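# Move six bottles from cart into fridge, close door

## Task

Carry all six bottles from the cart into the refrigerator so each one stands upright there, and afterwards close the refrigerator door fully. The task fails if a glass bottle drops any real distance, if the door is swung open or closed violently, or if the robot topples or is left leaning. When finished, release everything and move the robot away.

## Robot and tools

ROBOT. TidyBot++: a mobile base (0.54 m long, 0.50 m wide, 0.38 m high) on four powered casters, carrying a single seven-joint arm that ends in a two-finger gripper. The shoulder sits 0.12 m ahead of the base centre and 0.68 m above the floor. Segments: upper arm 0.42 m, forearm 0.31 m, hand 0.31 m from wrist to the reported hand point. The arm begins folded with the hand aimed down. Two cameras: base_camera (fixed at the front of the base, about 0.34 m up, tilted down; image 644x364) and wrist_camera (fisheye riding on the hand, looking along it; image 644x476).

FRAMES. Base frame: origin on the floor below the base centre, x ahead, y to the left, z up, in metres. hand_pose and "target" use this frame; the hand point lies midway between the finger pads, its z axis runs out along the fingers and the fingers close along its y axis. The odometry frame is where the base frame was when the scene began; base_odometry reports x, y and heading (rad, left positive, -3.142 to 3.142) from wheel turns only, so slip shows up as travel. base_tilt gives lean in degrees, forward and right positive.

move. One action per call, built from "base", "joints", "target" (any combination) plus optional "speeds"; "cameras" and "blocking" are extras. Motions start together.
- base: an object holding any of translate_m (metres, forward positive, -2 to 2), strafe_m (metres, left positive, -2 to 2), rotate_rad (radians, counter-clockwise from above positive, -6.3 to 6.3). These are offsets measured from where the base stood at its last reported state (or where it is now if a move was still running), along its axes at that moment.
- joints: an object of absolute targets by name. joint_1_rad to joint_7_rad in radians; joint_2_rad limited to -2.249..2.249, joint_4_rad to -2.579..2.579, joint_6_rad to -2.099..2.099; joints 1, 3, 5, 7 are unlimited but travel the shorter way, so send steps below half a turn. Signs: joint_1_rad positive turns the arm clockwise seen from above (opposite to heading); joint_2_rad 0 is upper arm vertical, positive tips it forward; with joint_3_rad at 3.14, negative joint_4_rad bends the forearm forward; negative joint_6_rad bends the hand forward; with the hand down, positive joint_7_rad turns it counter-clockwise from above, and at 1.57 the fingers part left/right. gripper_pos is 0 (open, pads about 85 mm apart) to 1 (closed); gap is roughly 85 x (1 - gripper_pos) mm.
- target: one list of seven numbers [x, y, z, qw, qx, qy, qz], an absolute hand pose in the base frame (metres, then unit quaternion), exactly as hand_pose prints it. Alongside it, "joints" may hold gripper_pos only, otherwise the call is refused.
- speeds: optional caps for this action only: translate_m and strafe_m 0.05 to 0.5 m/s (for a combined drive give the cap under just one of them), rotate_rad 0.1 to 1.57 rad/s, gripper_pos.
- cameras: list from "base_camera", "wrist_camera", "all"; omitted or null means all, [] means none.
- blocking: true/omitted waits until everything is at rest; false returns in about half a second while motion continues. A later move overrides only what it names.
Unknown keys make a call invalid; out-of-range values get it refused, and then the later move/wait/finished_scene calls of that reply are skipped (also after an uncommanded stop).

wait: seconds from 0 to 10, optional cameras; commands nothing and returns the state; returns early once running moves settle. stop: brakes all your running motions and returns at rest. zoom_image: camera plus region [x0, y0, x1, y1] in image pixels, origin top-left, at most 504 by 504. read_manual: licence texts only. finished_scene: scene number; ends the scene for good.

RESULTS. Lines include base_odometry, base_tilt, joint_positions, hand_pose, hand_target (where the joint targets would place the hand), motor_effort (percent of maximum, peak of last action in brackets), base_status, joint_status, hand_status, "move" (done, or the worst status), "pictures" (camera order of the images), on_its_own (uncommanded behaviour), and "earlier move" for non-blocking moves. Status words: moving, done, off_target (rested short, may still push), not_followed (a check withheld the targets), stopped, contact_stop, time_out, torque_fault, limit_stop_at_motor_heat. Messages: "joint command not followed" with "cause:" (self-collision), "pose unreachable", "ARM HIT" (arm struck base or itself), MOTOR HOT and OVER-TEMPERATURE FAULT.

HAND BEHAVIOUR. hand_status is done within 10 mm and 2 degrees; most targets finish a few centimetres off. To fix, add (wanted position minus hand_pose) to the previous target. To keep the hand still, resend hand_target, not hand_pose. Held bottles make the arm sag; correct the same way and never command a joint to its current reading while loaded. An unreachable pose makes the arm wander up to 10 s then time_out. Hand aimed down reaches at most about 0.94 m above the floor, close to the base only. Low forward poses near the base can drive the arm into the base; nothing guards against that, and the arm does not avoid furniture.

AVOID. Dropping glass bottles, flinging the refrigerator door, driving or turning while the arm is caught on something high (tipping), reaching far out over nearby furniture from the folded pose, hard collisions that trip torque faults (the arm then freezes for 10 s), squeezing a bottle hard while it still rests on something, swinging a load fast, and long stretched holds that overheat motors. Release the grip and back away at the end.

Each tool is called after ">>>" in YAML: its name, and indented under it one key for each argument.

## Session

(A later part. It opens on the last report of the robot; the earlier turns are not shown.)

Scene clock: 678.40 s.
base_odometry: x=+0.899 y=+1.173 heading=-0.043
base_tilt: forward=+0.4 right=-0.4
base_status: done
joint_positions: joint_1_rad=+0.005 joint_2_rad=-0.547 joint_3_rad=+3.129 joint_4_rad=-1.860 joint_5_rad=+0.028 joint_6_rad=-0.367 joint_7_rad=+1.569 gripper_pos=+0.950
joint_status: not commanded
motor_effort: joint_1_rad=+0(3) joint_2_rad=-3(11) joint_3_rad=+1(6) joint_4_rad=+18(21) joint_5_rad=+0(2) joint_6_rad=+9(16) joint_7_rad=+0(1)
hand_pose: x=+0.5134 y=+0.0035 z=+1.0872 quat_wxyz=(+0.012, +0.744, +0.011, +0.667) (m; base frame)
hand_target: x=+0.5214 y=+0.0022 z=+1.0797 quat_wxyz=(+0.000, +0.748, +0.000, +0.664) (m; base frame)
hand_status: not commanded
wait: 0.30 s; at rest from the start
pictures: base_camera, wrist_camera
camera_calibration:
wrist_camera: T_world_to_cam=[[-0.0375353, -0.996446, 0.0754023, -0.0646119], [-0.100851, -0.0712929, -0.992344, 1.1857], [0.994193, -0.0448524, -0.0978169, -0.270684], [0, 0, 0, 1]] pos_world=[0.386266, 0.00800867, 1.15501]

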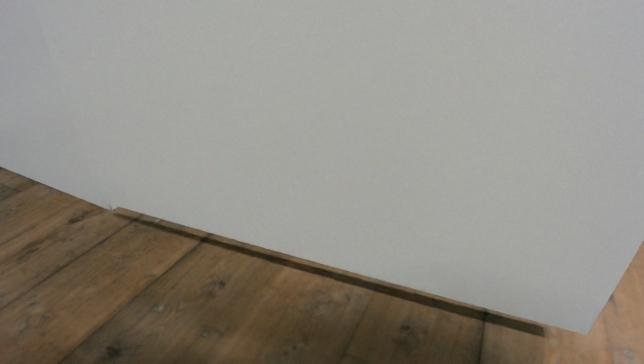

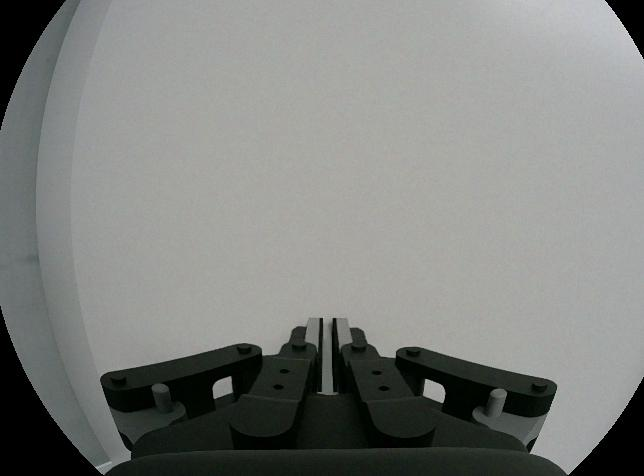

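>>> move:
  base: {"translate_m": 0.19}
  speeds: {"translate_m": 0.1}
  cameras: ["wrist_camera", "base_camera"]

Scene clock: 689.40 s.
move: done
base_odometry: x=+1.089 y=+1.165 heading=-0.044
base_tilt: forward=+0.4 right=-0.4
base_status: done
joint_positions: joint_1_rad=+0.004 joint_2_rad=-0.537 joint_3_rad=+3.137 joint_4_rad=-1.867 joint_5_rad=+0.028 joint_6_rad=-0.366 joint_7_rad=+1.569 gripper_pos=+0.950
joint_status: not commanded
motor_effort: joint_1_rad=+0(3) joint_2_rad=-3(7) joint_3_rad=+1(5) joint_4_rad=+18(21) joint_5_rad=+0(2) joint_6_rad=+9(14) joint_7_rad=+0(1)
hand_pose: x=+0.5177 y=-0.0012 z=+1.0798 quat_wxyz=(+0.013, +0.750, +0.006, +0.662) (m; base frame)
hand_target: x=+0.5214 y=+0.0022 z=+1.0797 quat_wxyz=(+0.000, +0.748, +0.000, +0.664) (m; base frame)
hand_status: not commanded
pictures: base_camera, wrist_camera
camera_calibration:
wrist_camera: T_world_to_cam=[[-0.0436214, -0.99649, 0.0714536, -0.0611371], [-0.116487, -0.0659607, -0.990999, 1.18508], [0.992234, -0.0515523, -0.113201, -0.258268], [0, 0, 0, 1]] pos_world=[0.391642, 0.00393204, 1.14955]

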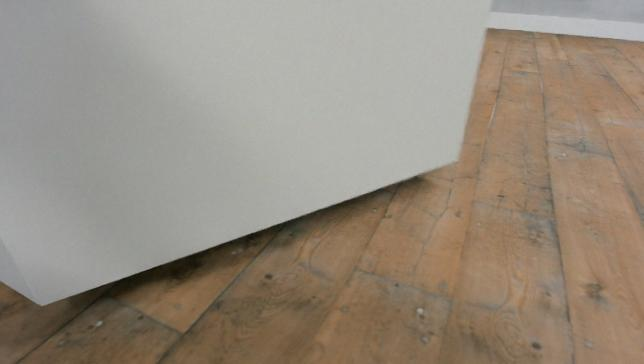

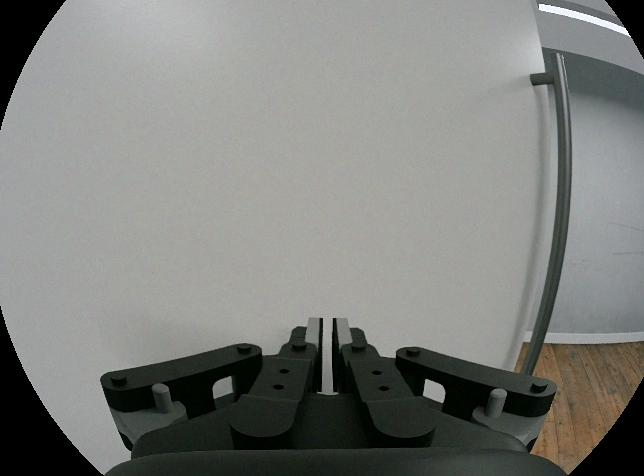

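>>> move:
  base: {"translate_m": 0.529, "strafe_m": -0.653, "rotate_rad": 1.134}
  speeds: {"rotate_rad": 0.37, "translate_m": 0.3}
  cameras: ["wrist_camera", "base_camera"]

Scene clock: 705.97 s.
move: done
base_odometry: x=+1.589 y=+0.490 heading=+1.090
base_tilt: forward=+0.4 right=-0.4
base_status: done
joint_positions: joint_1_rad=+0.004 joint_2_rad=-0.537 joint_3_rad=+3.139 joint_4_rad=-1.867 joint_5_rad=+0.028 joint_6_rad=-0.366 joint_7_rad=+1.569 gripper_pos=+0.950
joint_status: not commanded
motor_effort: joint_1_rad=+0(1) joint_2_rad=-3(4) joint_3_rad=+1(3) joint_4_rad=+19(20) joint_5_rad=-1(2) joint_6_rad=+9(9) joint_7_rad=+0(1)
hand_pose: x=+0.5177 y=-0.0021 z=+1.0798 quat_wxyz=(+0.013, +0.750, +0.006, +0.662) (m; base frame)
hand_target: x=+0.5214 y=+0.0022 z=+1.0797 quat_wxyz=(+0.000, +0.748, +0.000, +0.664) (m; base frame)
hand_status: not commanded
pictures: base_camera, wrist_camera
camera_calibration:
wrist_camera: T_world_to_cam=[[-0.0450767, -0.996487, 0.0705864, -0.0603727], [-0.116638, -0.0649251, -0.99105, 1.18515], [0.992151, -0.0529063, -0.113301, -0.258206], [0, 0, 0, 1]] pos_world=[0.391691, 0.0031245, 1.14955]

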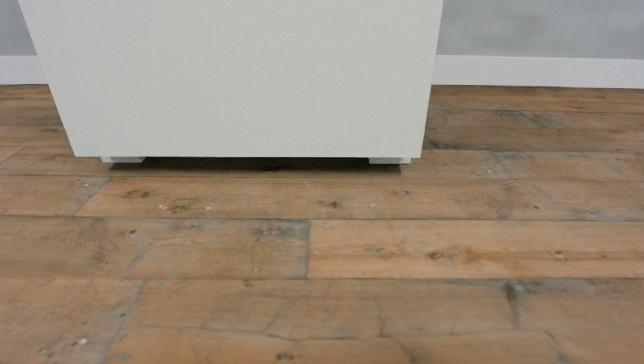

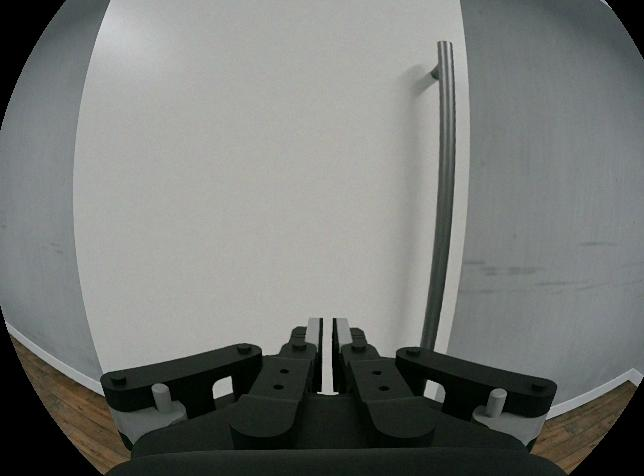

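>>> move:
  base: {"translate_m": 0.23}
  speeds: {"translate_m": 0.25}
  cameras: ["wrist_camera"]

>>> move:
  base: {"translate_m": 0.07}
  speeds: {"translate_m": 0.05}
  cameras: ["wrist_camera"]

Scene clock: 710.10 s.
move: done
base_odometry: x=+1.695 y=+0.694 heading=+1.090
base_tilt: forward=+0.4 right=-0.4
base_status: done
joint_positions: joint_1_rad=+0.004 joint_2_rad=-0.531 joint_3_rad=+3.139 joint_4_rad=-1.867 joint_5_rad=+0.028 joint_6_rad=-0.366 joint_7_rad=+1.569 gripper_pos=+0.950
joint_status: not commanded
motor_effort: joint_1_rad=+0(1) joint_2_rad=-3(6) joint_3_rad=+1(2) joint_4_rad=+18(20) joint_5_rad=+0(1) joint_6_rad=+8(9) joint_7_rad=+0(1)
hand_pose: x=+0.5203 y=-0.0022 z=+1.0773 quat_wxyz=(+0.013, +0.752, +0.006, +0.659) (m; base frame)
hand_target: x=+0.5214 y=+0.0022 z=+1.0797 quat_wxyz=(+0.000, +0.748, +0.000, +0.664) (m; base frame)
hand_status: not commanded
pictures: wrist_camera
camera_calibration:
wrist_camera: T_world_to_cam=[[-0.0446257, -0.996489, 0.0708442, -0.0606021], [-0.122955, -0.0648971, -0.990288, 1.18538], [0.991408, -0.052903, -0.119628, -0.253804], [0, 0, 0, 1]] pos_world=[0.394668, 0.00311129, 1.1478]

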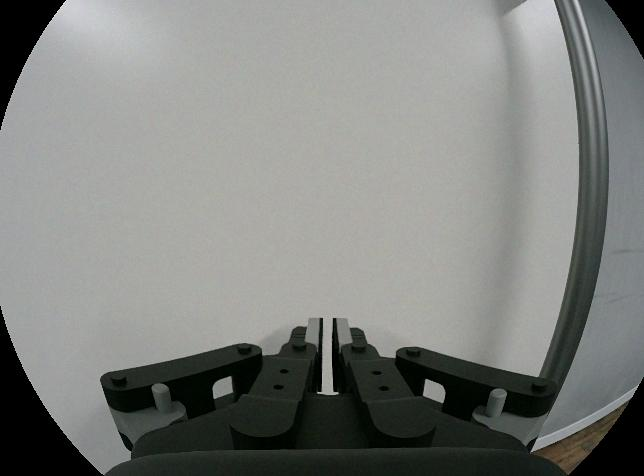

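Scene clock: 711.93 s.
move: done
base_odometry: x=+1.727 y=+0.755 heading=+1.090
base_tilt: forward=+0.3 right=-0.4
base_status: done
joint_positions: joint_1_rad=+0.004 joint_2_rad=-0.659 joint_3_rad=+3.139 joint_4_rad=-1.918 joint_5_rad=+0.028 joint_6_rad=-0.413 joint_7_rad=+1.569 gripper_pos=+0.950
joint_status: not commanded
motor_effort: joint_1_rad=+2(2) joint_2_rad=+21(26) joint_3_rad=+4(4) joint_4_rad=+28(30) joint_5_rad=+0(1) joint_6_rad=+27(31) joint_7_rad=+0(1)
hand_pose: x=+0.4701 y=-0.0022 z=+1.0798 quat_wxyz=(+0.014, +0.742, +0.005, +0.671) (m; base frame)
hand_target: x=+0.5214 y=+0.0022 z=+1.0797 quat_wxyz=(+0.000, +0.748, +0.000, +0.664) (m; base frame)
hand_status: not commanded
pictures: wrist_camera
camera_calibration:
wrist_camera: T_world_to_cam=[[-0.0478999, -0.996422, 0.0696332, -0.0602114], [-0.0927463, -0.0649752, -0.993567, 1.17107], [0.994537, -0.05405, -0.0893022, -0.238024], [0, 0, 0, 1]] pos_world=[0.342452, 0.00322904, 1.14647]

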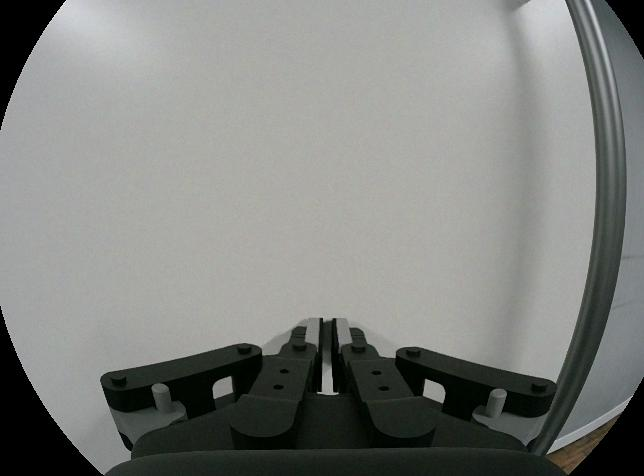

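>>> move:
  base: {"translate_m": -0.4}
  cameras: []

>>> move:
  base: {"strafe_m": -0.55, "rotate_rad": 0.4}
  cameras: ["wrist_camera", "base_camera"]

Scene clock: 715.83 s.
move: done
base_odometry: x=+1.543 y=+0.400 heading=+1.091
base_tilt: forward=+0.3 right=-0.4
base_status: done
joint_positions: joint_1_rad=+0.004 joint_2_rad=-0.535 joint_3_rad=+3.139 joint_4_rad=-1.885 joint_5_rad=+0.028 joint_6_rad=-0.356 joint_7_rad=+1.569 gripper_pos=+0.950
joint_status: not commanded
motor_effort: joint_1_rad=+0(2) joint_2_rad=-3(22) joint_3_rad=+1(4) joint_4_rad=+18(26) joint_5_rad=-1(1) joint_6_rad=+9(26) joint_7_rad=+0(1)
hand_pose: x=+0.5198 y=-0.0019 z=+1.0704 quat_wxyz=(+0.013, +0.753, +0.006, +0.658) (m; base frame)
hand_target: x=+0.5214 y=+0.0022 z=+1.0797 quat_wxyz=(+0.000, +0.748, +0.000, +0.664) (m; base frame)
hand_status: not commanded
pictures: none
No camera images: "cameras" was empty.

Scene clock: 718.27 s.
move: done
base_odometry: x=+2.030 y=+0.146 heading=+1.491
base_tilt: forward=+0.4 right=-0.4
base_status: done
joint_positions: joint_1_rad=+0.004 joint_2_rad=-0.535 joint_3_rad=+3.141 joint_4_rad=-1.885 joint_5_rad=+0.028 joint_6_rad=-0.356 joint_7_rad=+1.569 gripper_pos=+0.950
joint_status: not commanded
motor_effort: joint_1_rad=+0(2) joint_2_rad=-3(4) joint_3_rad=+1(4) joint_4_rad=+18(20) joint_5_rad=-1(1) joint_6_rad=+9(9) joint_7_rad=+0(1)
hand_pose: x=+0.5199 y=-0.0033 z=+1.0704 quat_wxyz=(+0.013, +0.753, +0.005, +0.657) (m; base frame)
hand_target: x=+0.5214 y=+0.0022 z=+1.0797 quat_wxyz=(+0.000, +0.748, +0.000, +0.664) (m; base frame)
hand_status: not commanded
pictures: base_camera, wrist_camera
camera_calibration:
wrist_camera: T_world_to_cam=[[-0.04597, -0.996494, 0.069909, -0.0596111], [-0.127741, -0.0635443, -0.98977, 1.18043], [0.990742, -0.05443, -0.124372, -0.248858], [0, 0, 0, 1]] pos_world=[0.394603, 0.00206204, 1.14157]

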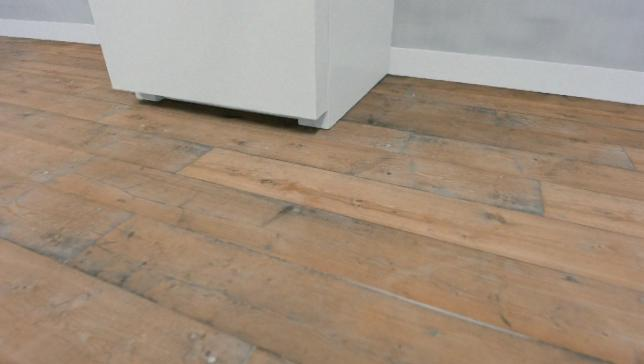

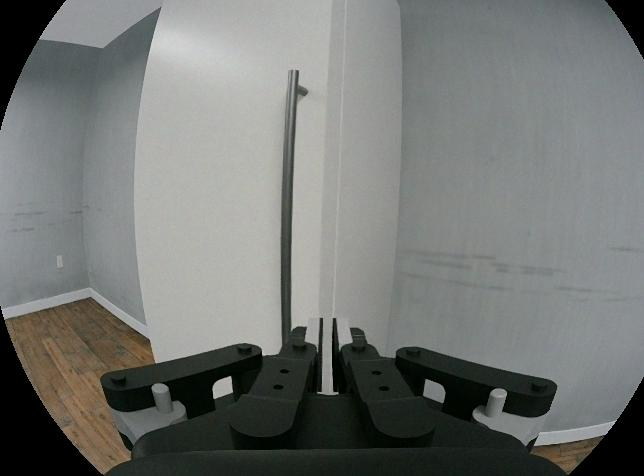

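>>> zoom_image:
  camera: "wrist_camera"
  region: [260, 0, 460, 320]

>>> zoom_image:
  camera: "base_camera"
  region: [80, 0, 420, 160]

Scaled by 1.575.

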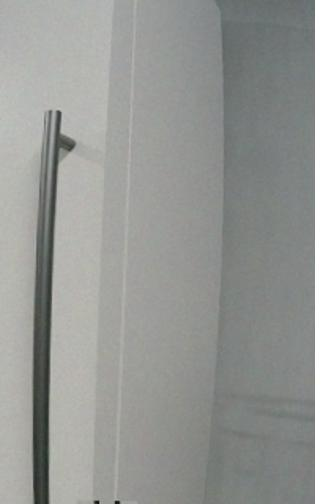

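Scaled by 1.482.

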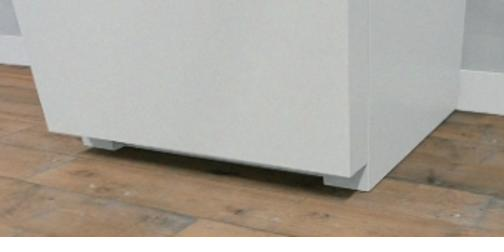

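>>> finished_scene:
  scene: 2

The scene is finished: the task was done.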